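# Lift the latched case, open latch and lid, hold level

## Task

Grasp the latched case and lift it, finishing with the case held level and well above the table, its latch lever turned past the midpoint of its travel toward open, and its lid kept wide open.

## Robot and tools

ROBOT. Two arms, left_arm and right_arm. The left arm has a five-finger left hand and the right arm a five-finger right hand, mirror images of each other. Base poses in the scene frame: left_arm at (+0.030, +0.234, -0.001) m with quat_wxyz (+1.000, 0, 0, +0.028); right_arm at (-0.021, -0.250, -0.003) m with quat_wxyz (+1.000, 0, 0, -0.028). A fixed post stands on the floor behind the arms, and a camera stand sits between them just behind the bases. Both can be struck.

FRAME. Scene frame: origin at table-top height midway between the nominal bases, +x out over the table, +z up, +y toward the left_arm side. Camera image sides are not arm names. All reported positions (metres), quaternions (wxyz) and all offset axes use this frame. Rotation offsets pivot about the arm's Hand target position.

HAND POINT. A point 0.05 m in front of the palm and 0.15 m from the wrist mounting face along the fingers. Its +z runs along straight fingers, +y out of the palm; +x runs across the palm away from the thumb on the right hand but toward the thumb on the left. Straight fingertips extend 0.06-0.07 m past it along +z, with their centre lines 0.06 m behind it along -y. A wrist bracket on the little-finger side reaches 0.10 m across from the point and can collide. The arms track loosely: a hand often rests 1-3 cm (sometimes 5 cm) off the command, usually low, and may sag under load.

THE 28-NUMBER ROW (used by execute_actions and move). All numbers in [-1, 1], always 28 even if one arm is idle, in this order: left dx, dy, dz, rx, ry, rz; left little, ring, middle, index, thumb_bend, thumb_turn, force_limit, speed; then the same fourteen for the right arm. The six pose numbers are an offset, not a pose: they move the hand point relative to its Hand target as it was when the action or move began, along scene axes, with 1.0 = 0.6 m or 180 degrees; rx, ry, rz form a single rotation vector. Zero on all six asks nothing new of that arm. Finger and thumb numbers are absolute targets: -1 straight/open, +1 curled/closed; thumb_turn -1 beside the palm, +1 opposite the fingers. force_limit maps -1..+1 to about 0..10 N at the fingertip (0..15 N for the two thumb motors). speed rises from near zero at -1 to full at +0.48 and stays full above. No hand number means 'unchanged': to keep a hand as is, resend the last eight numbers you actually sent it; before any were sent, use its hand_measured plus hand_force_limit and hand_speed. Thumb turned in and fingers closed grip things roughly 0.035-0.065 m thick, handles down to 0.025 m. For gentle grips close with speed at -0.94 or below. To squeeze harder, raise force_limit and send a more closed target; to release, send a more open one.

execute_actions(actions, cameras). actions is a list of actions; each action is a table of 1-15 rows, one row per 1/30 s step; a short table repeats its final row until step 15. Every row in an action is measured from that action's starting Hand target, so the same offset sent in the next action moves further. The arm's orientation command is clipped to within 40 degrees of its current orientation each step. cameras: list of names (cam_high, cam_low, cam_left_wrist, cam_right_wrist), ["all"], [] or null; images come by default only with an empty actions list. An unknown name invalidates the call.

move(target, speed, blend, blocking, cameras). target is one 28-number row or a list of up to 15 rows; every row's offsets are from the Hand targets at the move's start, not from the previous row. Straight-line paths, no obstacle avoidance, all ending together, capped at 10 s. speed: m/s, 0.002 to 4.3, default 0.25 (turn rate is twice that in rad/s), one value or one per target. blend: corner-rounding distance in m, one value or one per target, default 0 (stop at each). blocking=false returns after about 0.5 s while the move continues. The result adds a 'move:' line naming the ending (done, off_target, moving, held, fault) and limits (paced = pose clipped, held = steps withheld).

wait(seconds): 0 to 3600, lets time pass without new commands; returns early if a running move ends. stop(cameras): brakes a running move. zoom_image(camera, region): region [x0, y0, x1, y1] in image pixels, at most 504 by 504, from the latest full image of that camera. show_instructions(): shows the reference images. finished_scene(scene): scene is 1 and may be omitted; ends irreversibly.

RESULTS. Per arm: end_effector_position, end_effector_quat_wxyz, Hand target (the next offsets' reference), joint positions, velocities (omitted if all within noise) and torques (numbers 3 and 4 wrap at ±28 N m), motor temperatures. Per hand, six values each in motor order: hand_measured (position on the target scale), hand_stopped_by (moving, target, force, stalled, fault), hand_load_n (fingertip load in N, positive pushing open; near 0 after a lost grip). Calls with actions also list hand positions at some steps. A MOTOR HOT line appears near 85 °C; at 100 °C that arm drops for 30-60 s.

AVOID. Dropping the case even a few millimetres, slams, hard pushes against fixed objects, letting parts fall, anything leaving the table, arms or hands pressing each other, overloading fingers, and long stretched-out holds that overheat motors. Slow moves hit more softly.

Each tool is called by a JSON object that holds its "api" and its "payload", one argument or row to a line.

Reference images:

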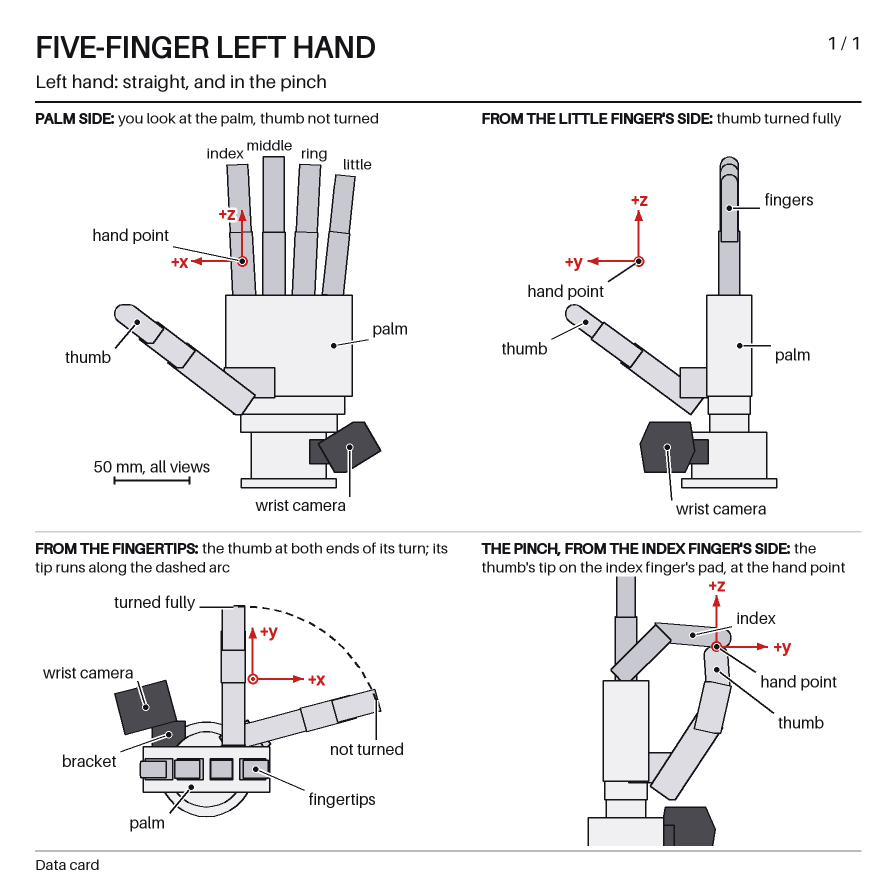

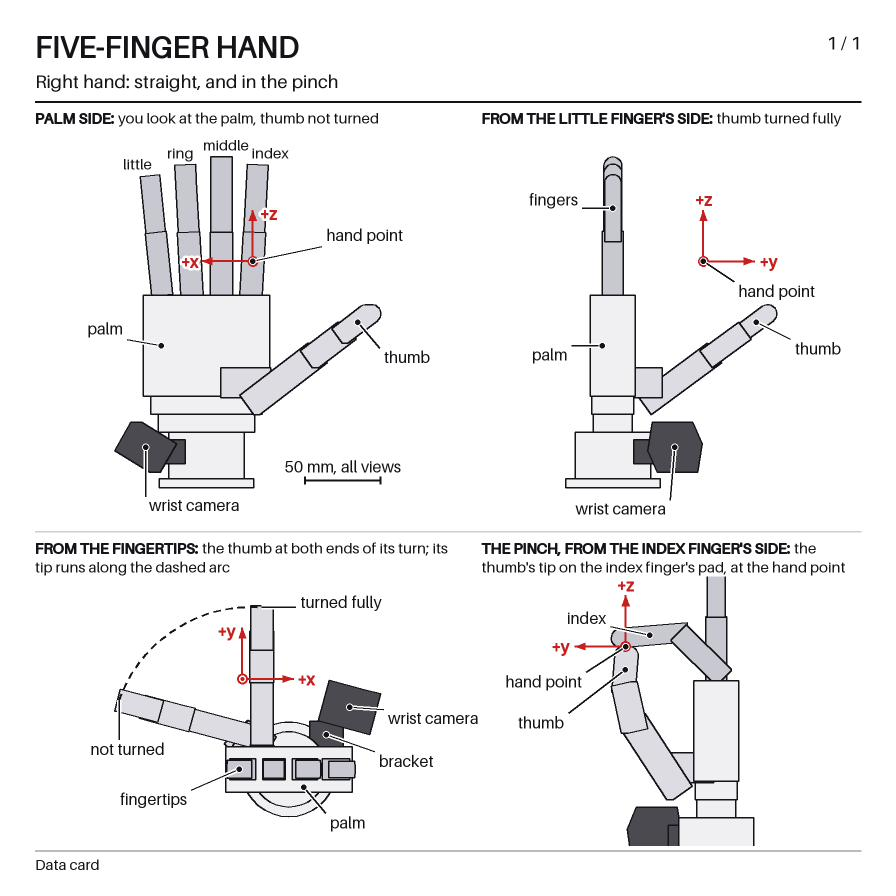

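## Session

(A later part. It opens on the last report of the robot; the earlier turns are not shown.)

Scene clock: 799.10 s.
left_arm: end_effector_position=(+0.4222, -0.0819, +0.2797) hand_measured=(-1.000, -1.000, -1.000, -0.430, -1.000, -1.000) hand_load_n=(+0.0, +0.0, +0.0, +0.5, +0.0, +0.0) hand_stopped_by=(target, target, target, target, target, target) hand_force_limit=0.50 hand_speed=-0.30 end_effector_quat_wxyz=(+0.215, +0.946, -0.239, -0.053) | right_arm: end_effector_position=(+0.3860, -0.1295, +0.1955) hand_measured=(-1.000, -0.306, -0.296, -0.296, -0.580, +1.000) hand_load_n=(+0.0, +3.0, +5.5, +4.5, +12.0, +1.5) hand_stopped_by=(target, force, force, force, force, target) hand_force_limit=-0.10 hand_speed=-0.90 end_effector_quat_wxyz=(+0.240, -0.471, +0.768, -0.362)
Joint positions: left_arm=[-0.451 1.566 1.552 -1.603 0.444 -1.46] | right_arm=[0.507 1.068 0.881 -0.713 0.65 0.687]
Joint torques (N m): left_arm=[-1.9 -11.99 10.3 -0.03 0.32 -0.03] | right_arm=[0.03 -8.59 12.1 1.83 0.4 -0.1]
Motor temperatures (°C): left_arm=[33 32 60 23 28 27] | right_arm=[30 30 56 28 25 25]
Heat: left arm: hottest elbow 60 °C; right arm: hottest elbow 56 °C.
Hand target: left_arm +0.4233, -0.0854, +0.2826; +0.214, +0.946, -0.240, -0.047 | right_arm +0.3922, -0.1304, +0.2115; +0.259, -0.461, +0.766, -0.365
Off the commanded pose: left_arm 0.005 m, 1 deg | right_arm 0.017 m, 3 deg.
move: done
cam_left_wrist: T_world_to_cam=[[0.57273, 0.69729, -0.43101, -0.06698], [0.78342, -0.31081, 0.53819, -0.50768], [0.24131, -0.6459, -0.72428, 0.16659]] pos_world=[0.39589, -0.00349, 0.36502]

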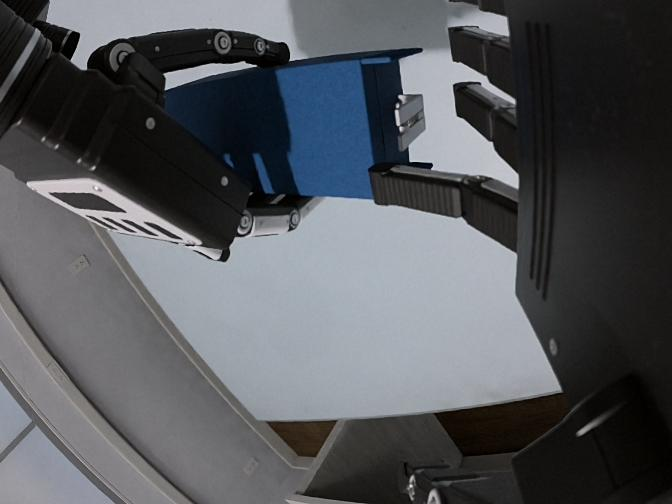

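{"api": "move", "payload": {
  "target": [-0.0073,0.004,-0.03,0,0,0,-1,-1,-1,-0.43,-1,-1,0.5,-0.3,0,0,0,0,0,0,-1,-0.1,-0.1,-0.1,-0.3,1,-0.1,-0.9],
  "speed": 0.03,
  "cameras": ["cam_left_wrist"]
}}

{"api": "zoom_image", "payload": {
  "camera": "cam_left_wrist",
  "region": [340, 80, 460, 200]
}}

Scene clock: 804.90 s.
left_arm: end_effector_position=(+0.4224, -0.0820, +0.2638) hand_measured=(-1.000, -1.000, -1.000, -0.430, -1.000, -1.000) hand_load_n=(+0.0, +0.0, +0.0, +0.0, +0.0, +0.0) hand_stopped_by=(target, target, target, target, target, target) hand_force_limit=0.50 hand_speed=-0.30 end_effector_quat_wxyz=(+0.215, +0.946, -0.239, -0.051) | right_arm: end_effector_position=(+0.3859, -0.1294, +0.1954) hand_measured=(-1.000, -0.306, -0.296, -0.296, -0.580, +1.000) hand_load_n=(+0.0, +3.0, +5.5, +4.5, +12.0, +1.5) hand_stopped_by=(target, force, force, force, force, target) hand_force_limit=-0.10 hand_speed=-0.90 end_effector_quat_wxyz=(+0.240, -0.472, +0.768, -0.361)
Joint positions: left_arm=[-0.451 1.565 1.509 -1.555 0.444 -1.46] | right_arm=[0.507 1.068 0.881 -0.713 0.649 0.686]
Joint torques (N m): left_arm=[-1.85 -12.63 8.95 0.02 0.32 -0.02] | right_arm=[0.03 -8.41 12.16 1.83 0.42 -0.08]
Motor temperatures (°C): left_arm=[33 32 60 23 28 27] | right_arm=[30 30 56 28 25 25]
Heat: left arm: hottest elbow 60 °C; right arm: hottest elbow 56 °C.
Hand target: left_arm +0.4189, -0.0830, +0.2647; +0.214, +0.946, -0.240, -0.047 | right_arm +0.3922, -0.1304, +0.2115; +0.259, -0.461, +0.766, -0.365
Off the commanded pose: left_arm 0.004 m, 0 deg | right_arm 0.017 m, 3 deg.
move: done
cam_left_wrist: T_world_to_cam=[[0.57497, 0.69639, -0.42949, -0.07532], [0.78059, -0.30962, 0.54297, -0.49918], [0.24514, -0.64744, -0.72161, 0.15248]] pos_world=[0.39558, -0.00338, 0.34872]

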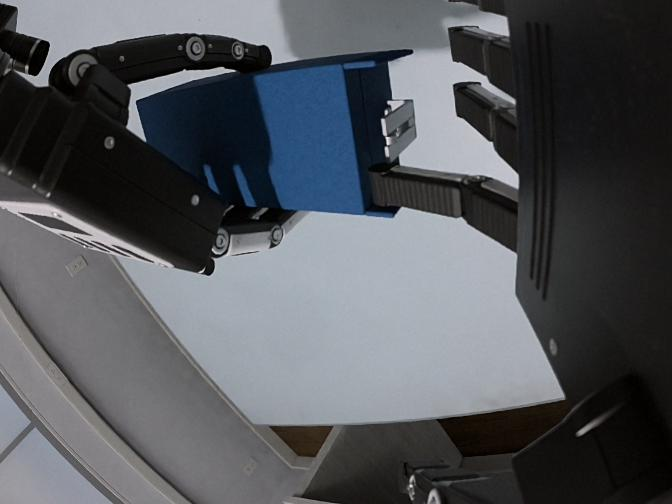

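Scaled by 4.200 from the camera's image (finer frame: 960x720).

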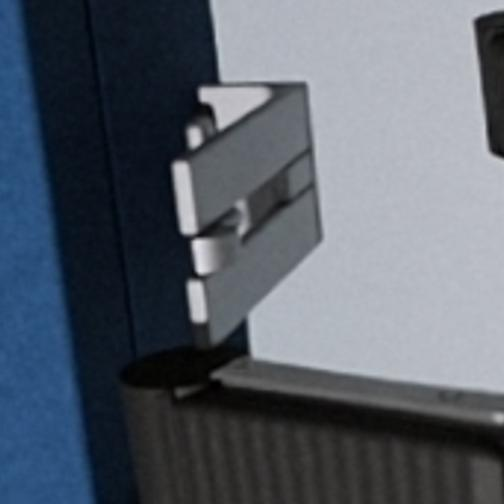

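{"api": "move", "payload": {
  "target": [-0.0146,0.008,0.012,0,0,0,-1,-1,-1,-0.43,-1,-1,0.5,-0.3,0,0,0,0,0,0,-1,-0.1,-0.1,-0.1,-0.3,1,-0.1,-0.9],
  "speed": 0.03,
  "cameras": ["cam_left_wrist"]
}}

{"api": "zoom_image", "payload": {
  "camera": "cam_left_wrist",
  "region": [340, 80, 460, 200]
}}

Scene clock: 811.83 s.
left_arm: end_effector_position=(+0.4157, -0.0792, +0.2731) hand_measured=(-1.000, -1.000, -1.000, -0.430, -1.000, -1.000) hand_load_n=(+0.0, +0.0, +0.0, +0.0, +0.0, +0.0) hand_stopped_by=(target, target, target, target, target, target) hand_force_limit=0.50 hand_speed=-0.30 end_effector_quat_wxyz=(+0.216, +0.945, -0.241, -0.041) | right_arm: end_effector_position=(+0.3857, -0.1293, +0.1963) hand_measured=(-1.000, -0.306, -0.296, -0.296, -0.580, +1.000) hand_load_n=(+0.0, +3.0, +5.0, +4.5, +12.0, +2.0) hand_stopped_by=(target, force, force, force, force, target) hand_force_limit=-0.10 hand_speed=-0.90 end_effector_quat_wxyz=(+0.241, -0.472, +0.768, -0.361)
Joint positions: left_arm=[-0.451 1.534 1.497 -1.555 0.443 -1.46] | right_arm=[0.507 1.065 0.881 -0.713 0.648 0.685]
Joint torques (N m): left_arm=[-1.61 -11.87 8.98 -0.39 0.32 -0.01] | right_arm=[-0.15 -8.47 12.18 1.81 0.5 -0.07]
Motor temperatures (°C): left_arm=[33 33 59 23 28 27] | right_arm=[30 30 56 28 25 25]
Heat: left arm: hottest elbow 59 °C; right arm: hottest elbow 56 °C.
Hand target: left_arm +0.4102, -0.0782, +0.2720; +0.214, +0.946, -0.240, -0.047 | right_arm +0.3923, -0.1304, +0.2115; +0.259, -0.461, +0.766, -0.365
Off the commanded pose: left_arm 0.006 m, 1 deg | right_arm 0.017 m, 2 deg.
move: done
cam_left_wrist: T_world_to_cam=[[0.58245, 0.69342, -0.42416, -0.07422], [0.77097, -0.30591, 0.55859, -0.49819], [0.25758, -0.65237, -0.71279, 0.15477]] pos_world=[0.38746, 0.00003, 0.35712]

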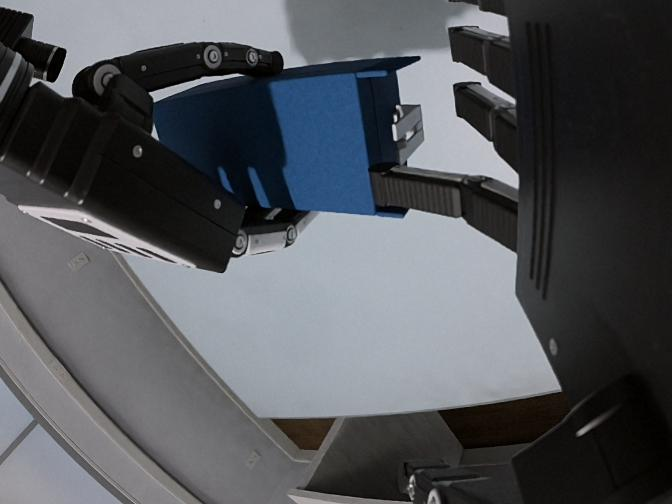

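Scaled by 4.200 from the camera's image (finer frame: 960x720).

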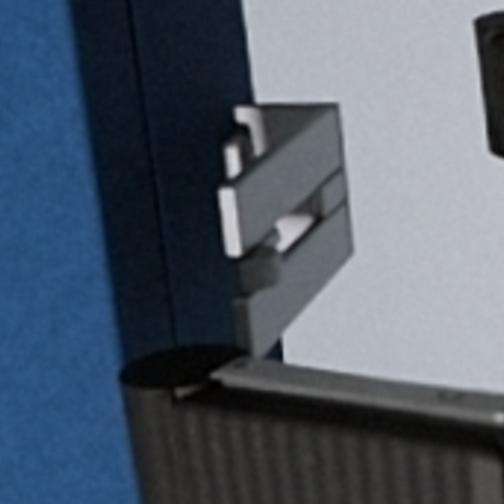

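{"api": "move", "payload": {
  "target": [0.0044,-0.0024,-0.02,0,0,0,-1,-1,-1,-0.43,-1,-1,0.5,-0.3,0,0,0,0,0,0,-1,-0.1,-0.1,-0.1,-0.3,1,-0.1,-0.9],
  "speed": 0.03,
  "cameras": ["cam_left_wrist"]
}}

{"api": "zoom_image", "payload": {
  "camera": "cam_left_wrist",
  "region": [340, 80, 460, 200]
}}

Scene clock: 818.37 s.
left_arm: end_effector_position=(+0.4141, -0.0785, +0.2652) hand_measured=(-1.000, -1.000, -1.000, -0.430, -1.000, -1.000) hand_load_n=(+0.0, +0.0, +0.0, +0.0, +0.0, +0.0) hand_stopped_by=(target, target, target, target, target, target) hand_force_limit=0.50 hand_speed=-0.30 end_effector_quat_wxyz=(+0.216, +0.945, -0.241, -0.044) | right_arm: end_effector_position=(+0.3857, -0.1293, +0.1963) hand_measured=(-1.000, -0.306, -0.296, -0.296, -0.580, +1.000) hand_load_n=(+0.0, +3.5, +5.0, +4.5, +12.0, +2.0) hand_stopped_by=(target, force, force, force, force, target) hand_force_limit=-0.10 hand_speed=-0.90 end_effector_quat_wxyz=(+0.241, -0.472, +0.768, -0.361)
Joint positions: left_arm=[-0.451 1.534 1.476 -1.541 0.443 -1.46] | right_arm=[0.507 1.065 0.881 -0.713 0.648 0.685]
Joint torques (N m): left_arm=[-1.67 -11.22 8.96 0.28 0.32 0] | right_arm=[-0.38 -8.47 12.11 1.78 0.5 -0.08]
Motor temperatures (°C): left_arm=[33 33 59 23 28 27] | right_arm=[30 30 56 28 25 25]
Heat: left arm: hottest elbow 59 °C; right arm: hottest elbow 56 °C.
Hand target: left_arm +0.4128, -0.0797, +0.2600; +0.214, +0.946, -0.240, -0.047 | right_arm +0.3923, -0.1304, +0.2115; +0.259, -0.461, +0.766, -0.365
Off the commanded pose: left_arm 0.005 m, 0 deg | right_arm 0.017 m, 2 deg.
move: done
cam_left_wrist: T_world_to_cam=[[0.58003, 0.69445, -0.42579, -0.07563], [0.77412, -0.30722, 0.55349, -0.49226], [0.25357, -0.65065, -0.71579, 0.15251]] pos_world=[0.38627, 0.00052, 0.34942]

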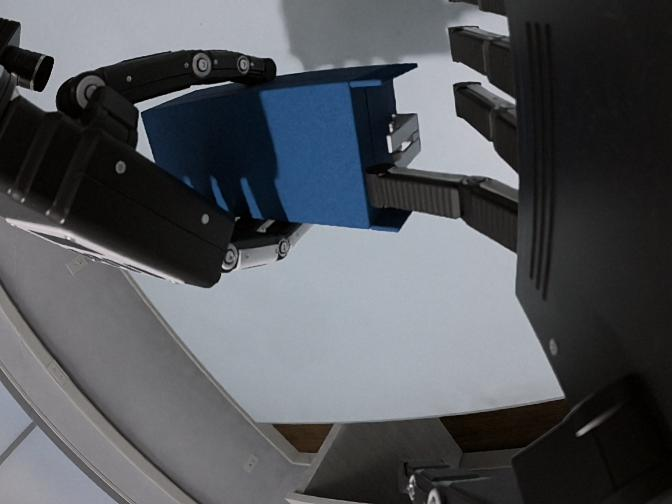

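Scaled by 4.200 from the camera's image (finer frame: 960x720).

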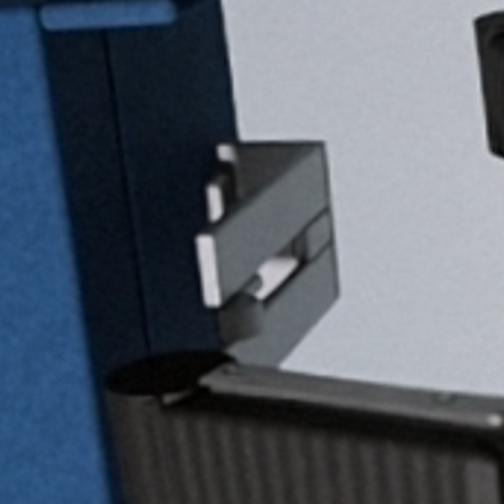

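{"api": "move", "payload": {
  "target": [0.0096,0.0175,-0.015,0,0,0,-1,-1,-1,-0.43,-1,-1,0.5,-0.3,0,0,0,0,0,0,-1,-0.1,-0.1,-0.1,-0.3,1,-0.1,-0.9],
  "speed": 0.02,
  "cameras": ["cam_left_wrist"]
}}

{"api": "zoom_image", "payload": {
  "camera": "cam_left_wrist",
  "region": [340, 80, 460, 200]
}}

Scene clock: 824.30 s.
left_arm: end_effector_position=(+0.4134, -0.0769, +0.2605) hand_measured=(-1.000, -1.000, -1.000, -0.430, -1.000, -1.000) hand_load_n=(+0.0, +0.0, +0.0, -1.5, +0.0, +0.0) hand_stopped_by=(target, target, target, target, target, target) hand_force_limit=0.50 hand_speed=-0.30 end_effector_quat_wxyz=(+0.216, +0.944, -0.245, -0.044) | right_arm: end_effector_position=(+0.3848, -0.1295, +0.1946) hand_measured=(-1.000, -0.306, -0.296, -0.296, -0.580, +1.000) hand_load_n=(+0.0, +3.0, +5.5, +4.5, +11.5, +2.0) hand_stopped_by=(target, force, force, force, force, target) hand_force_limit=-0.10 hand_speed=-0.90 end_effector_quat_wxyz=(+0.240, -0.473, +0.767, -0.361)
Joint positions: left_arm=[-0.448 1.534 1.464 -1.531 0.443 -1.448] | right_arm=[0.507 1.065 0.878 -0.713 0.647 0.685]
Joint torques (N m): left_arm=[0.21 -10.52 8.73 0.17 0.29 0.13] | right_arm=[0.03 -8.64 12.4 1.77 0.54 -0.07]
Motor temperatures (°C): left_arm=[33 33 59 23 28 27] | right_arm=[30 30 56 28 25 25]
Heat: left arm: hottest elbow 59 °C; right arm: hottest elbow 56 °C.
Hand target: left_arm +0.4185, -0.0692, +0.2509; +0.214, +0.946, -0.240, -0.047 | right_arm +0.3923, -0.1304, +0.2115; +0.259, -0.461, +0.766, -0.365
Off the commanded pose: left_arm 0.013 m, 1 deg | right_arm 0.018 m, 3 deg.
move: off_target (left_arm)
cam_left_wrist: T_world_to_cam=[[0.5865, 0.68927, -0.42536, -0.08152], [0.7704, -0.31264, 0.55564, -0.48816], [0.25, -0.65358, -0.71438, 0.15125]] pos_world=[0.38607, 0.00242, 0.34462]

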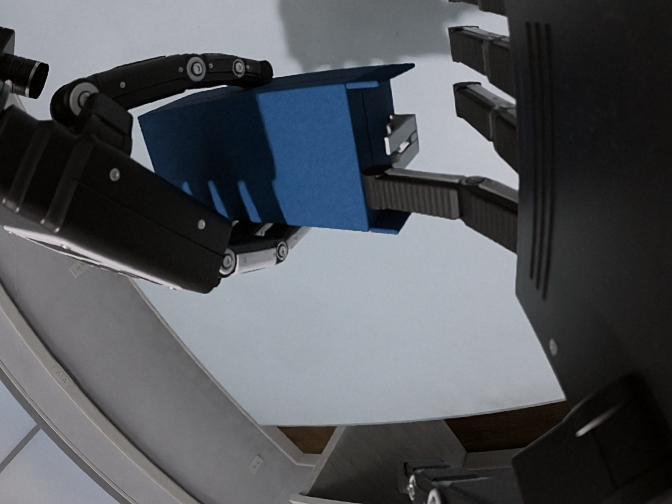

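Scaled by 4.200 from the camera's image (finer frame: 960x720).

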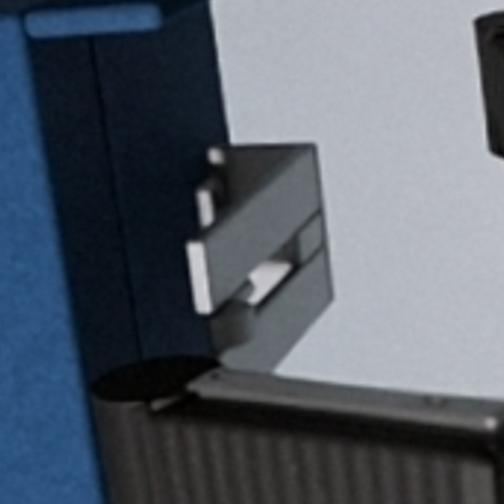

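{"api": "move", "payload": {
  "target": [
    [-0.0075,-0.0147,0.057,0,0,0,-1,-1,-1,-0.43,-1,-1,0.5,-0.3,0,0,0,0,0,0,-1,-0.1,-0.1,-0.1,-0.3,1,-0.1,-0.9],
    [0.036,0.0487,0.082,0,0,0,-1,-1,-1,-0.43,-1,-1,0.5,-0.3,0,0,0,0,0,0,-1,-0.1,-0.1,-0.1,-0.3,1,-0.1,-0.9],
    [0.0593,-0.0195,-0.069,-0.075,-0.293,-0.0545,-1,-1,-1,-0.43,-1,-1,0.5,-0.3,0,0,0,0,0,0,-1,-0.1,-0.1,-0.1,-0.3,1,-0.1,-0.9]
  ],
  "speed": [0.05,0.12,0.12],
  "blend": 0.01,
  "cameras": ["cam_left_wrist"]
}}

{"api": "zoom_image", "payload": {
  "camera": "cam_left_wrist",
  "region": [60, 40, 300, 280]
}}

Scene clock: 870.57 s.
left_arm: end_effector_position=(+0.4603, -0.0766, +0.2090) hand_measured=(-1.000, -1.000, -1.000, -0.430, -1.000, -1.000) hand_load_n=(+0.0, +0.0, +0.0, +0.0, +0.0, +0.0) hand_stopped_by=(target, target, target, target, target, target) hand_force_limit=0.50 hand_speed=-0.30 end_effector_quat_wxyz=(+0.189, +0.821, -0.380, +0.381) | right_arm: end_effector_position=(+0.3846, -0.1295, +0.1945) hand_measured=(-1.000, -0.306, -0.296, -0.296, -0.580, +1.000) hand_load_n=(+0.0, +3.5, +5.0, +4.5, +12.0, +2.0) hand_stopped_by=(target, force, force, force, force, target) hand_force_limit=-0.10 hand_speed=-0.90 end_effector_quat_wxyz=(+0.239, -0.474, +0.767, -0.361)
Joint positions: left_arm=[-0.419 1.318 0.905 -0.353 0.401 -1.239] | right_arm=[0.507 1.065 0.878 -0.713 0.646 0.681]
Joint torques (N m): left_arm=[-2.55 -9.29 9.54 1.31 0.1 0.13] | right_arm=[0.03 -8.53 12.44 1.81 0.55 -0.03]
Motor temperatures (°C): left_arm=[33 33 58 23 28 27] | right_arm=[29 30 50 28 25 25]
Heat: left arm: hottest elbow 58 °C; right arm: hottest elbow 50 °C.
Hand target: left_arm +0.4541, -0.0810, +0.2096; +0.187, +0.814, -0.390, +0.387 | right_arm +0.3923, -0.1304, +0.2116; +0.259, -0.461, +0.766, -0.365
Off the commanded pose: left_arm 0.008 m, 2 deg | right_arm 0.019 m, 3 deg.
move: done
cam_left_wrist: T_world_to_cam=[[0.8329, 0.54282, 0.10785, -0.36722], [-0.01113, -0.17841, 0.98389, -0.21498], [0.55332, -0.82068, -0.14256, -0.16902]] pos_world=[0.39699, 0.02226, 0.22703]

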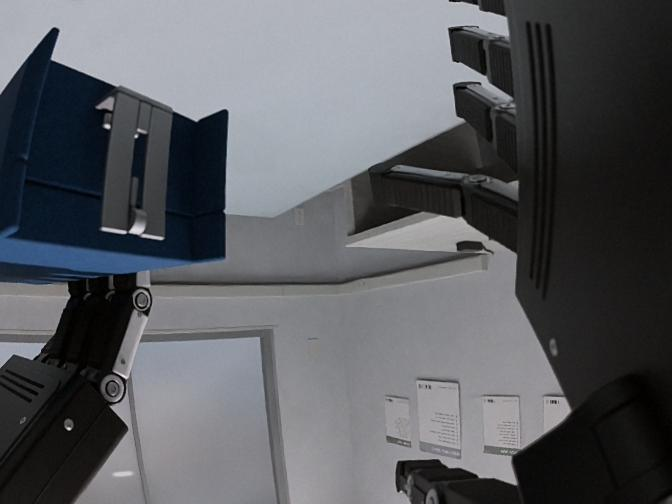

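Scaled by 2.100 from the camera's image (finer frame: 960x720).

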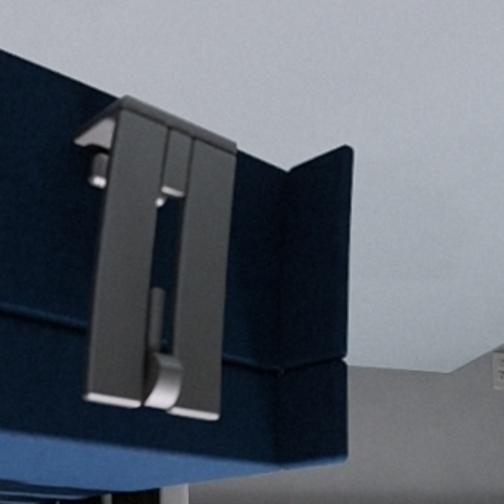

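{"api": "zoom_image", "payload": {
  "camera": "cam_left_wrist",
  "region": [90, 75, 180, 165]
}}

{"api": "zoom_image", "payload": {
  "camera": "cam_left_wrist",
  "region": [90, 160, 180, 250]
}}

Scaled by 5.600 from the camera's image (finer frame: 960x720).

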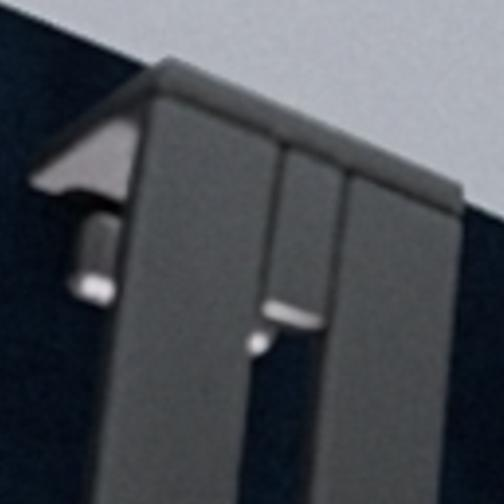

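Scaled by 5.600 from the camera's image (finer frame: 960x720).

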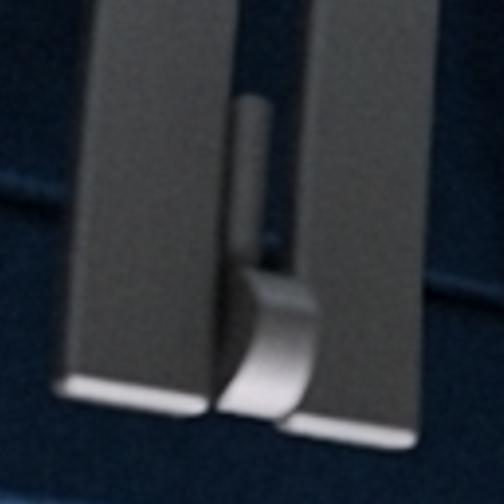

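{"api": "move", "payload": {
  "target": [
    [-0.0235,0.0683,0.1507,0.075,0.293,0.0545,-1,-1,-1,-0.43,-1,-1,0.5,-0.3,0,0,0,0,0,0,-1,-0.1,-0.1,-0.1,-0.3,1,-0.1,-0.9],
    [-0.0627,-0.0067,0.1157,0.075,0.293,0.0545,-1,-1,-1,-0.43,-1,-1,0.5,-0.3,0,0,0,0,0,0,-1,-0.1,-0.1,-0.1,-0.3,1,-0.1,-0.9]
  ],
  "speed": [0.15,0.06],
  "blend": 0.01,
  "cameras": ["cam_left_wrist"]
}}

{"api": "zoom_image", "payload": {
  "camera": "cam_left_wrist",
  "region": [340, 80, 460, 200]
}}

Scene clock: 915.47 s.
left_arm: end_effector_position=(+0.4183, -0.0798, +0.2858) hand_measured=(-1.000, -1.000, -1.000, -0.430, -1.000, -1.000) hand_load_n=(+0.0, +0.0, +0.0, +0.0, +0.0, +0.0) hand_stopped_by=(target, target, target, target, target, target) hand_force_limit=0.50 hand_speed=-0.30 end_effector_quat_wxyz=(+0.214, +0.946, -0.242, -0.040) | right_arm: end_effector_position=(+0.3846, -0.1295, +0.1945) hand_measured=(-1.000, -0.306, -0.296, -0.296, -0.580, +1.000) hand_load_n=(+0.0, +3.5, +5.5, +4.0, +12.0, +1.5) hand_stopped_by=(target, force, force, force, force, target) hand_force_limit=-0.10 hand_speed=-0.90 end_effector_quat_wxyz=(+0.239, -0.474, +0.767, -0.361)
Joint positions: left_arm=[-0.452 1.539 1.538 -1.588 0.439 -1.46] | right_arm=[0.507 1.065 0.878 -0.713 0.646 0.681]
Joint torques (N m): left_arm=[-2.14 -10.7 9.09 0.14 0.53 -0.1] | right_arm=[-0.15 -8.12 12.38 1.8 0.57 -0.01]
Motor temperatures (°C): left_arm=[33 31 57 23 27 27] | right_arm=[29 30 50 28 25 25]
Heat: left arm: hottest elbow 57 °C; right arm: hottest elbow 50 °C.
Hand target: left_arm +0.4164, -0.0849, +0.2790; +0.214, +0.946, -0.240, -0.047 | right_arm +0.3923, -0.1304, +0.2116; +0.259, -0.461, +0.766, -0.365
Off the commanded pose: left_arm 0.009 m, 1 deg | right_arm 0.019 m, 3 deg.
move: done
cam_left_wrist: T_world_to_cam=[[0.58477, 0.69447, -0.41923, -0.07219], [0.76844, -0.30866, 0.56056, -0.50711], [0.25989, -0.64996, -0.71415, 0.16218]] pos_world=[0.38975, -0.00098, 0.36983]

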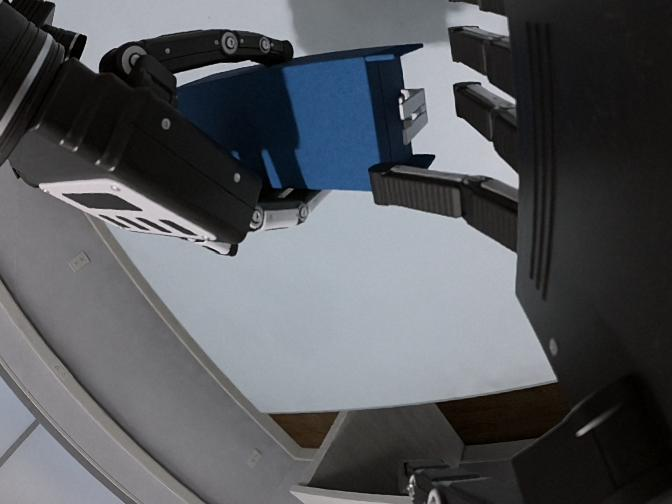

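Scaled by 4.200 from the camera's image (finer frame: 960x720).

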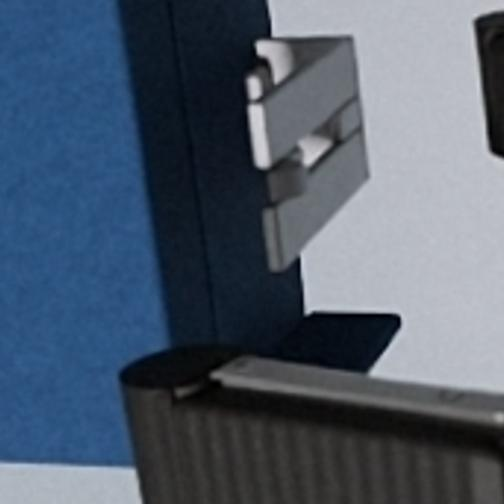

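{"api": "move", "payload": {
  "target": [-0.008,-0.005,-0.025,0,0,0,-1,-1,-1,-0.43,-1,-1,0.5,-0.3,0,0,0,0,0,0,-1,-0.1,-0.1,-0.1,-0.3,1,-0.1,-0.9],
  "speed": 0.03,
  "cameras": ["cam_left_wrist"]
}}

{"api": "zoom_image", "payload": {
  "camera": "cam_left_wrist",
  "region": [340, 80, 460, 200]
}}

Scene clock: 921.77 s.
left_arm: end_effector_position=(+0.4158, -0.0827, +0.2675) hand_measured=(-1.000, -1.000, -1.000, -0.430, -1.000, -1.000) hand_load_n=(+0.5, +0.0, +0.0, +0.0, +0.0, +0.0) hand_stopped_by=(target, target, target, target, target, target) hand_force_limit=0.50 hand_speed=-0.30 end_effector_quat_wxyz=(+0.213, +0.946, -0.240, -0.043) | right_arm: end_effector_position=(+0.3846, -0.1295, +0.1945) hand_measured=(-1.000, -0.306, -0.296, -0.296, -0.580, +1.000) hand_load_n=(+0.0, +3.0, +5.5, +4.0, +12.0, +2.0) hand_stopped_by=(target, force, force, force, force, target) hand_force_limit=-0.10 hand_speed=-0.90 end_effector_quat_wxyz=(+0.239, -0.474, +0.767, -0.361)
Joint positions: left_arm=[-0.46 1.539 1.49 -1.543 0.439 -1.471] | right_arm=[0.507 1.065 0.878 -0.713 0.646 0.681]
Joint torques (N m): left_arm=[-2.37 -11.34 8.98 0.23 0.55 -0.04] | right_arm=[0.21 -8.29 12.45 1.84 0.57 -0.03]
Motor temperatures (°C): left_arm=[33 32 57 23 28 27] | right_arm=[29 30 51 28 25 25]
Heat: left arm: hottest elbow 57 °C; right arm: hottest elbow 51 °C.
Hand target: left_arm +0.4118, -0.0880, +0.2641; +0.214, +0.946, -0.240, -0.047 | right_arm +0.3923, -0.1304, +0.2116; +0.259, -0.461, +0.766, -0.365
Off the commanded pose: left_arm 0.008 m, 0 deg | right_arm 0.019 m, 3 deg.
move: done
cam_left_wrist: T_world_to_cam=[[0.58052, 0.69702, -0.42091, -0.07397], [0.77263, -0.3084, 0.55491, -0.49604], [0.25697, -0.64735, -0.71757, 0.15037]] pos_world=[0.38756, -0.00408, 0.35203]

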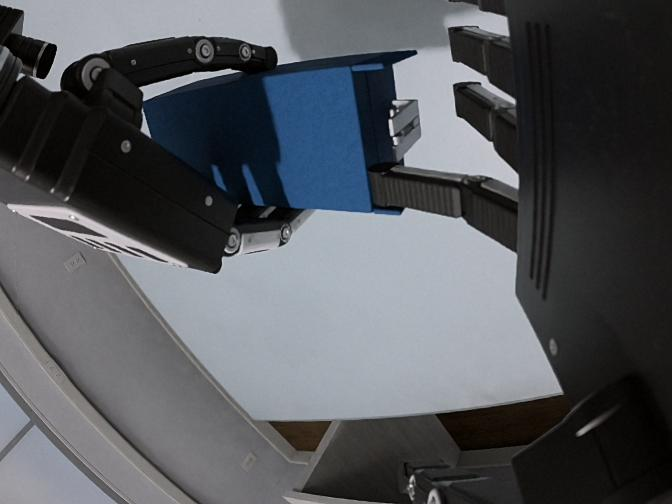

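Scaled by 4.200 from the camera's image (finer frame: 960x720).

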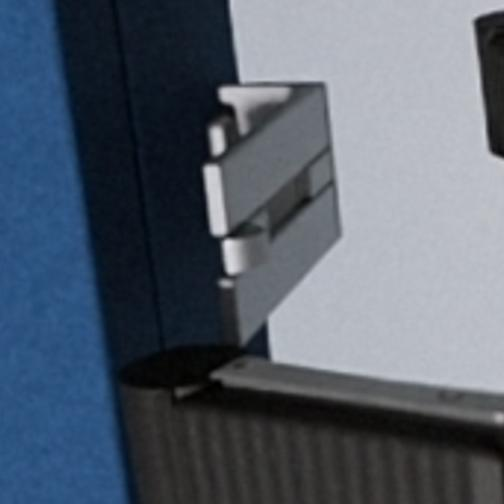

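{"api": "move", "payload": {
  "target": [0.0,0.0,-0.015,0,0,0,-1,-1,-1,-0.43,-1,-1,0.5,-0.3,0,0,0,0,0,0,-1,-0.1,-0.1,-0.1,-0.3,1,-0.1,-0.9],
  "speed": 0.03,
  "cameras": ["cam_left_wrist"]
}}

{"api": "zoom_image", "payload": {
  "camera": "cam_left_wrist",
  "region": [340, 80, 460, 200]
}}

Scene clock: 925.70 s.
left_arm: end_effector_position=(+0.4157, -0.0831, +0.2604) hand_measured=(-1.000, -1.000, -1.000, -0.430, -1.000, -1.000) hand_load_n=(+0.0, +0.0, +0.0, -0.5, +0.0, +0.0) hand_stopped_by=(target, target, target, target, target, target) hand_force_limit=0.50 hand_speed=-0.30 end_effector_quat_wxyz=(+0.215, +0.946, -0.240, -0.042) | right_arm: end_effector_position=(+0.3845, -0.1296, +0.1943) hand_measured=(-1.000, -0.306, -0.296, -0.296, -0.580, +1.000) hand_load_n=(+0.0, +3.0, +5.5, +4.5, +12.0, +2.0) hand_stopped_by=(target, force, force, force, force, target) hand_force_limit=-0.10 hand_speed=-0.90 end_effector_quat_wxyz=(+0.239, -0.474, +0.767, -0.361)
Joint positions: left_arm=[-0.46 1.539 1.471 -1.521 0.44 -1.472] | right_arm=[0.507 1.065 0.877 -0.713 0.646 0.681]
Joint torques (N m): left_arm=[-2.32 -11.16 8.83 0.13 0.46 -0.08] | right_arm=[0.09 -8.47 12.4 1.83 0.56 -0.01]
Motor temperatures (°C): left_arm=[33 32 57 23 28 27] | right_arm=[29 30 51 28 25 25]
Heat: left arm: hottest elbow 57 °C; right arm: hottest elbow 51 °C.
Hand target: left_arm +0.4117, -0.0879, +0.2549; +0.214, +0.946, -0.240, -0.047 | right_arm +0.3923, -0.1304, +0.2117; +0.260, -0.461, +0.766, -0.365
Off the commanded pose: left_arm 0.008 m, 1 deg | right_arm 0.019 m, 3 deg.
move: done
cam_left_wrist: T_world_to_cam=[[0.58116, 0.69588, -0.4219, -0.07674], [0.77178, -0.30688, 0.55694, -0.4922], [0.25809, -0.64929, -0.71541, 0.1438]] pos_world=[0.38736, -0.00428, 0.34462]

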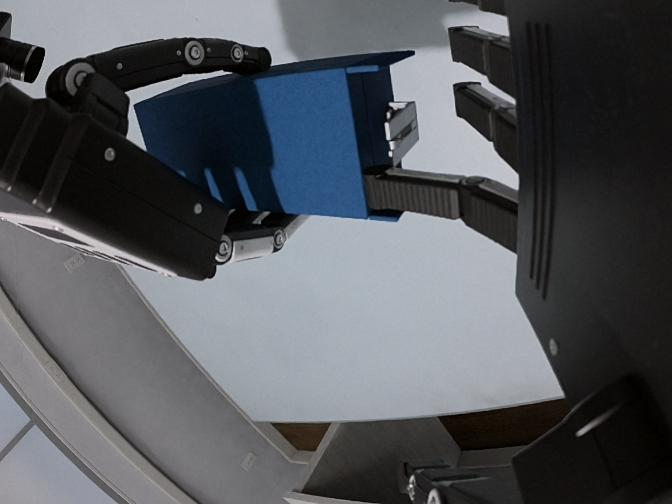

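Scaled by 4.200 from the camera's image (finer frame: 960x720).

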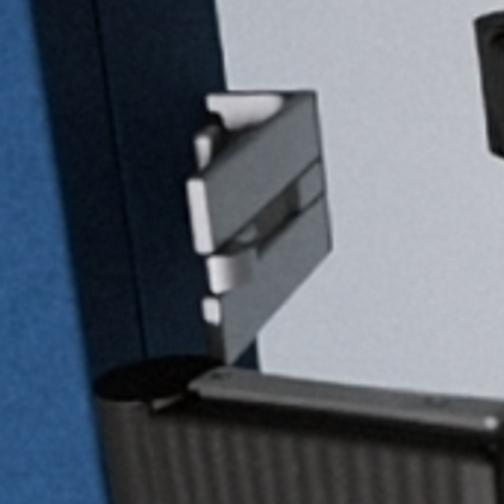

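{"api": "move", "payload": {
  "target": [0.016,0.0293,0,0,0,0,-1,-1,-1,-0.43,-1,-1,0.5,-0.3,0,0,0,0,0,0,-1,-0.1,-0.1,-0.1,-0.3,1,-0.1,-0.9],
  "speed": 0.02,
  "cameras": ["cam_left_wrist"]
}}

{"api": "zoom_image", "payload": {
  "camera": "cam_left_wrist",
  "region": [340, 80, 460, 200]
}}

Scene clock: 930.57 s.
left_arm: end_effector_position=(+0.4179, -0.0771, +0.2607) hand_measured=(-1.000, -1.000, -1.000, -0.430, -1.000, -1.000) hand_load_n=(+0.5, +0.0, +0.0, -1.0, +0.0, +0.0) hand_stopped_by=(target, target, target, target, target, target) hand_force_limit=0.50 hand_speed=-0.30 end_effector_quat_wxyz=(+0.216, +0.945, -0.243, -0.040) | right_arm: end_effector_position=(+0.3845, -0.1296, +0.1943) hand_measured=(-1.000, -0.306, -0.296, -0.296, -0.580, +1.000) hand_load_n=(+0.0, +3.0, +5.5, +4.0, +12.0, +1.5) hand_stopped_by=(target, force, force, force, force, target) hand_force_limit=-0.10 hand_speed=-0.90 end_effector_quat_wxyz=(+0.239, -0.474, +0.767, -0.361)
Joint positions: left_arm=[-0.445 1.539 1.47 -1.525 0.442 -1.45] | right_arm=[0.507 1.065 0.877 -0.713 0.646 0.681]
Joint torques (N m): left_arm=[0.15 -10.64 9.66 -0.4 0.36 0.15] | right_arm=[0.15 -8.53 12.48 1.78 0.56 -0.04]
Motor temperatures (°C): left_arm=[33 32 57 23 28 27] | right_arm=[29 30 51 28 25 25]
Heat: left arm: hottest elbow 57 °C; right arm: hottest elbow 51 °C.
Hand target: left_arm +0.4213, -0.0704, +0.2550; +0.214, +0.946, -0.240, -0.047 | right_arm +0.3923, -0.1304, +0.2117; +0.260, -0.461, +0.766, -0.365
Off the commanded pose: left_arm 0.009 m, 1 deg | right_arm 0.019 m, 3 deg.
move: done
cam_left_wrist: T_world_to_cam=[[0.58628, 0.69139, -0.4222, -0.0844], [0.7681, -0.30876, 0.56098, -0.49183], [0.2575, -0.65318, -0.71207, 0.1464]] pos_world=[0.38956, 0.00213, 0.34452]

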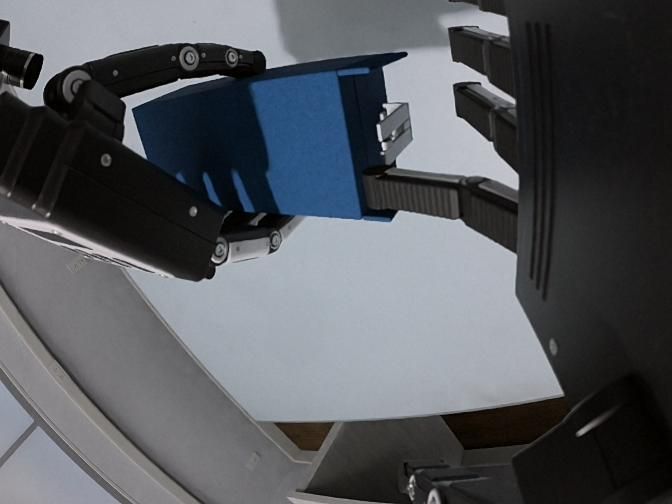

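Scaled by 4.200 from the camera's image (finer frame: 960x720).

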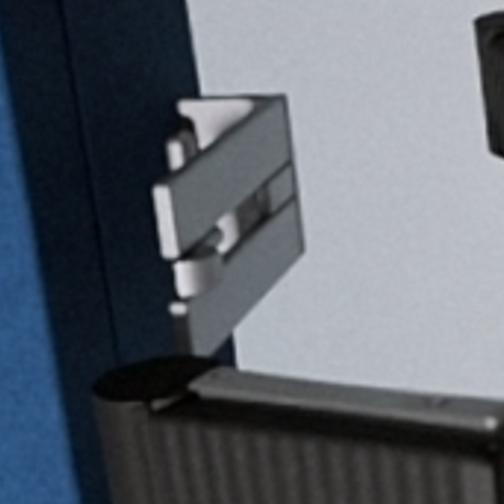

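{"api": "move", "payload": {
  "target": [
    [0.0145,0.0173,0.1083,0,0,0,-1,-1,-1,-0.43,-1,-1,0.5,-0.3,0,0,0,0,0,0,-1,-0.1,-0.1,-0.1,-0.3,1,-0.1,-0.9],
    [0.0032,-0.081,0.12,0,0,0,-1,-1,-1,-0.2,-1,-1,0.5,-0.3,0,0,0,0,0,0,-1,-0.1,-0.1,-0.1,-0.3,1,-0.1,-0.9]
  ],
  "speed": [0.06,0.06],
  "blend": 0.01,
  "cameras": ["cam_left_wrist","cam_high"]
}}

{"api": "zoom_image", "payload": {
  "camera": "cam_left_wrist",
  "region": [360, 20, 520, 180]
}}

Scene clock: 974.60 s.
left_arm: end_effector_position=(+0.4145, -0.1088, +0.3232) hand_measured=(-1.000, -1.000, -1.000, -0.200, -1.000, -1.000) hand_load_n=(+0.0, +0.0, +0.5, +0.5, +0.0, +0.0) hand_stopped_by=(target, target, target, target, target, target) hand_force_limit=0.50 hand_speed=-0.30 end_effector_quat_wxyz=(+0.214, +0.946, -0.239, -0.049) | right_arm: end_effector_position=(+0.3845, -0.1296, +0.1943) hand_measured=(-1.000, -0.306, -0.296, -0.296, -0.580, +1.000) hand_load_n=(+0.0, +3.0, +5.0, +4.5, +12.0, +1.5) hand_stopped_by=(target, force, force, force, force, target) hand_force_limit=-0.10 hand_speed=-0.90 end_effector_quat_wxyz=(+0.239, -0.474, +0.767, -0.361)
Joint positions: left_arm=[-0.511 1.572 1.674 -1.683 0.442 -1.527] | right_arm=[0.507 1.065 0.877 -0.713 0.646 0.681]
Joint torques (N m): left_arm=[-2.2 -9.88 13.35 -0.24 0.44 -0.07] | right_arm=[0.09 -8.35 12.44 1.87 0.56 -0.04]
Motor temperatures (°C): left_arm=[33 33 59 23 28 27] | right_arm=[29 30 52 28 25 25]
Heat: left arm: hottest elbow 59 °C; right arm: hottest elbow 52 °C.
Hand target: left_arm +0.4232, -0.1190, +0.3270; +0.214, +0.946, -0.240, -0.047 | right_arm +0.3923, -0.1304, +0.2116; +0.260, -0.461, +0.766, -0.365
Off the commanded pose: left_arm 0.014 m, 0 deg | right_arm 0.019 m, 3 deg.
move: off_target (left_arm); target 2's new numbers were sent with left_arm's hand 0.014 m and 0 deg from that target
cam_left_wrist: T_world_to_cam=[[0.57639, 0.69729, -0.4261, -0.02821], [0.77884, -0.31093, 0.54473, -0.5336], [0.24735, -0.64584, -0.72229, 0.17939]] pos_world=[0.38748, -0.03039, 0.40822]
Images, in order (width x height): cam_high 672x504, cam_left_wrist 672x504.

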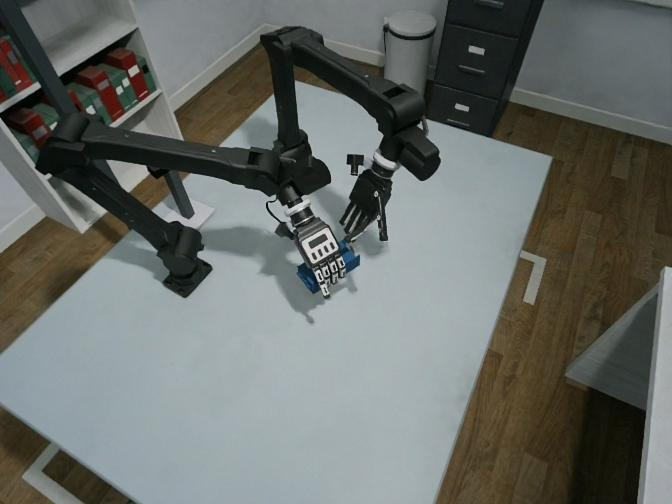

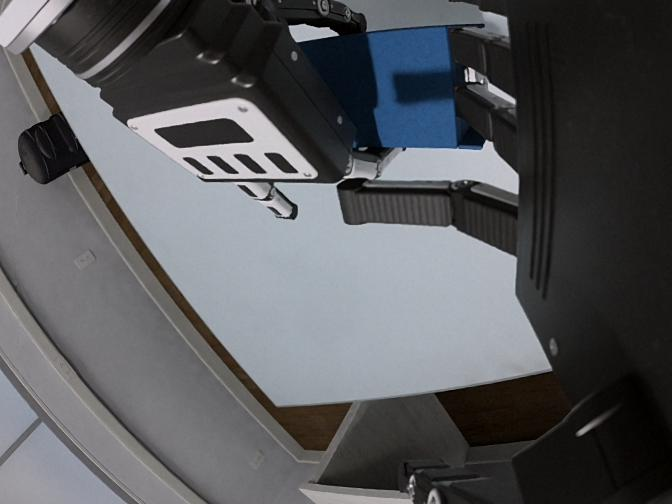

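Scaled by 3.150 from the camera's image (finer frame: 960x720).

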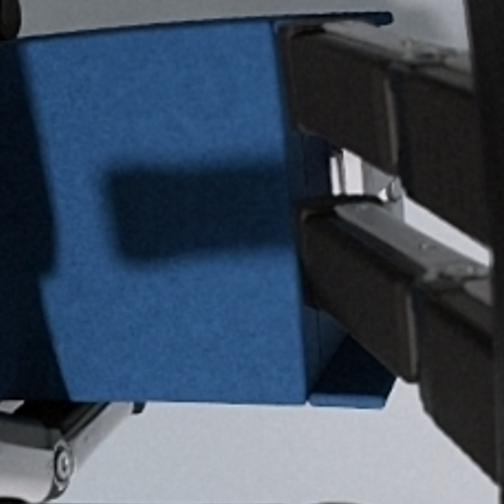

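{"api": "move", "payload": {
  "target": [0.0093,-0.0127,-0.022,0,0,0,-1,-1,-1,-0.2,-1,-1,0.5,-0.3,0,0,0,0,0,0,-1,-0.1,-0.1,-0.1,-0.3,1,-0.1,-0.9],
  "speed": 0.03,
  "cameras": ["cam_left_wrist"]
}}

{"api": "zoom_image", "payload": {
  "camera": "cam_left_wrist",
  "region": [400, 20, 520, 140]
}}

Scene clock: 980.33 s.
left_arm: end_effector_position=(+0.4209, -0.1151, +0.3141) hand_measured=(-1.000, -1.000, -1.000, -0.200, -1.000, -1.000) hand_load_n=(+0.0, +0.0, +0.0, +0.0, +0.0, +0.0) hand_stopped_by=(target, target, target, target, target, target) hand_force_limit=0.50 hand_speed=-0.30 end_effector_quat_wxyz=(+0.214, +0.946, -0.238, -0.050) | right_arm: end_effector_position=(+0.3845, -0.1296, +0.1943) hand_measured=(-1.000, -0.306, -0.296, -0.296, -0.580, +1.000) hand_load_n=(+0.0, +3.0, +5.0, +4.5, +12.0, +1.5) hand_stopped_by=(target, force, force, force, force, target) hand_force_limit=-0.10 hand_speed=-0.90 end_effector_quat_wxyz=(+0.239, -0.474, +0.767, -0.361)
Joint positions: left_arm=[-0.517 1.592 1.674 -1.66 0.442 -1.536] | right_arm=[0.507 1.065 0.877 -0.713 0.646 0.681]
Joint torques (N m): left_arm=[-2.14 -10.23 12.52 0.23 0.45 -0.09] | right_arm=[0.15 -8.23 12.42 1.85 0.57 0.01]
Motor temperatures (°C): left_arm=[33 33 59 23 28 27] | right_arm=[29 30 52 28 25 25]
Heat: left arm: hottest elbow 59 °C; right arm: hottest elbow 52 °C.
Hand target: left_arm +0.4289, -0.1266, +0.3138; +0.214, +0.946, -0.240, -0.047 | right_arm +0.3923, -0.1304, +0.2116; +0.260, -0.461, +0.766, -0.365
Off the commanded pose: left_arm 0.014 m, 0 deg | right_arm 0.019 m, 3 deg.
move: off_target (left_arm)
cam_left_wrist: T_world_to_cam=[[0.57436, 0.69883, -0.42632, -0.03027], [0.78016, -0.30956, 0.54363, -0.53563], [0.24794, -0.64483, -0.723, 0.16728]] pos_world=[0.39378, -0.03679, 0.39922]

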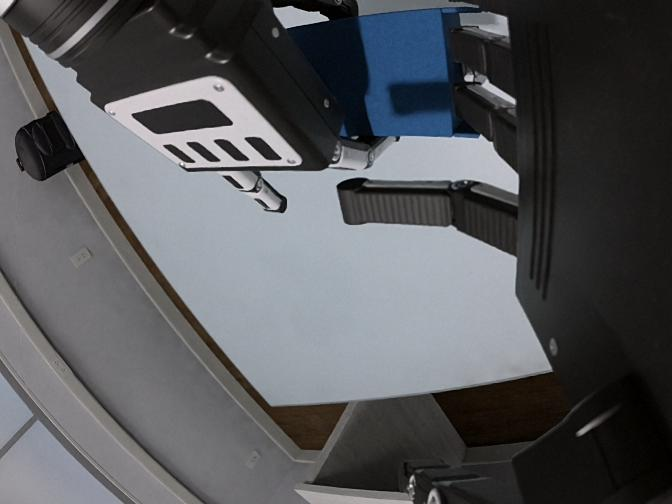

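Scaled by 4.200 from the camera's image (finer frame: 960x720).

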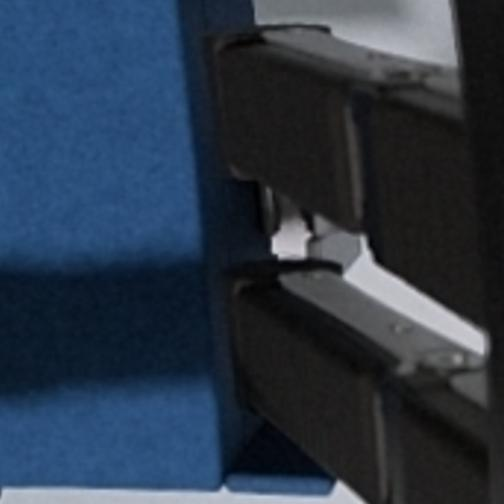

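{"api": "move", "payload": {
  "target": [0.0,0.0,-0.023,0,0,0,-1,-1,-1,-0.2,-1,-1,0.5,-0.3,0,0,0,0,0,0,-1,-0.1,-0.1,-0.1,-0.3,1,-0.1,-0.9],
  "speed": 0.03,
  "cameras": ["cam_left_wrist"]
}}

{"api": "zoom_image", "payload": {
  "camera": "cam_left_wrist",
  "region": [400, 20, 520, 140]
}}

Scene clock: 986.53 s.
left_arm: end_effector_position=(+0.4279, -0.1188, +0.3152) hand_measured=(-1.000, -1.000, -1.000, -0.200, -1.000, -1.000) hand_load_n=(+0.0, +0.0, +0.0, +0.0, +0.0, +0.0) hand_stopped_by=(target, target, target, target, target, target) hand_force_limit=0.50 hand_speed=-0.30 end_effector_quat_wxyz=(+0.217, +0.945, -0.242, -0.033) | right_arm: end_effector_position=(+0.3845, -0.1296, +0.1943) hand_measured=(-1.000, -0.306, -0.296, -0.296, -0.580, +1.000) hand_load_n=(+0.0, +3.5, +5.5, +4.0, +12.0, +1.5) hand_stopped_by=(target, force, force, force, force, target) hand_force_limit=-0.10 hand_speed=-0.90 end_effector_quat_wxyz=(+0.239, -0.474, +0.767, -0.361)
Joint positions: left_arm=[-0.518 1.592 1.674 -1.625 0.442 -1.536] | right_arm=[0.507 1.065 0.877 -0.713 0.646 0.681]
Joint torques (N m): left_arm=[-2.43 -10.46 9.4 0.35 0.42 -0.08] | right_arm=[0.03 -8.64 12.44 1.83 0.56 -0.03]
Motor temperatures (°C): left_arm=[33 33 59 23 28 27] | right_arm=[29 30 52 28 25 25]
Heat: left arm: hottest elbow 59 °C; right arm: hottest elbow 52 °C.
Hand target: left_arm +0.4288, -0.1267, +0.3001; +0.214, +0.946, -0.240, -0.047 | right_arm +0.3923, -0.1304, +0.2116; +0.260, -0.461, +0.766, -0.365
Off the commanded pose: left_arm 0.017 m, 2 deg | right_arm 0.019 m, 3 deg.
move: off_target (left_arm)
cam_left_wrist: T_world_to_cam=[[0.5878, 0.69215, -0.41884, -0.04007], [0.76244, -0.30084, 0.57287, -0.54339], [0.27051, -0.65607, -0.70455, 0.1472]] pos_world=[0.39803, -0.03916, 0.39822]

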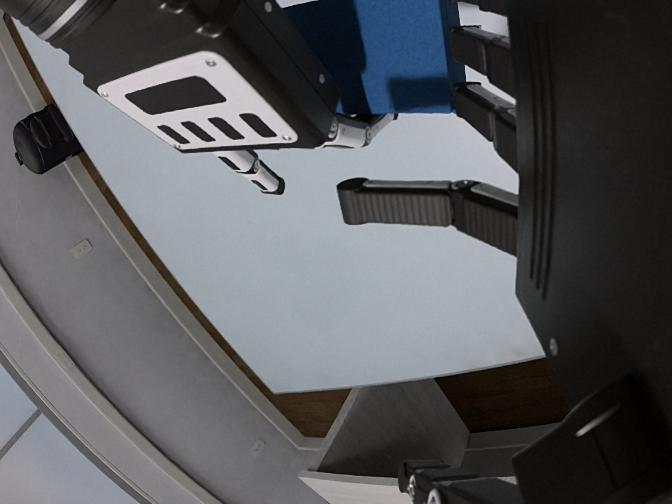

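Scaled by 4.200 from the camera's image (finer frame: 960x720).

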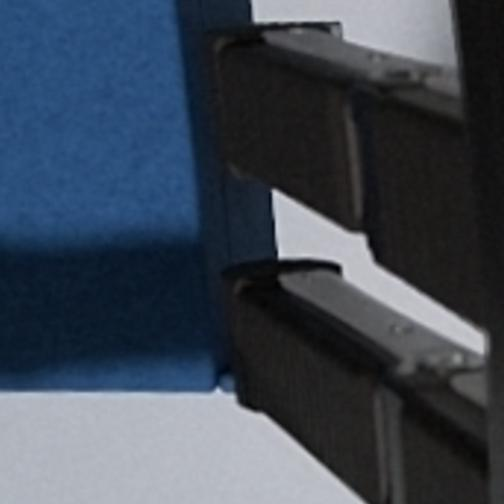

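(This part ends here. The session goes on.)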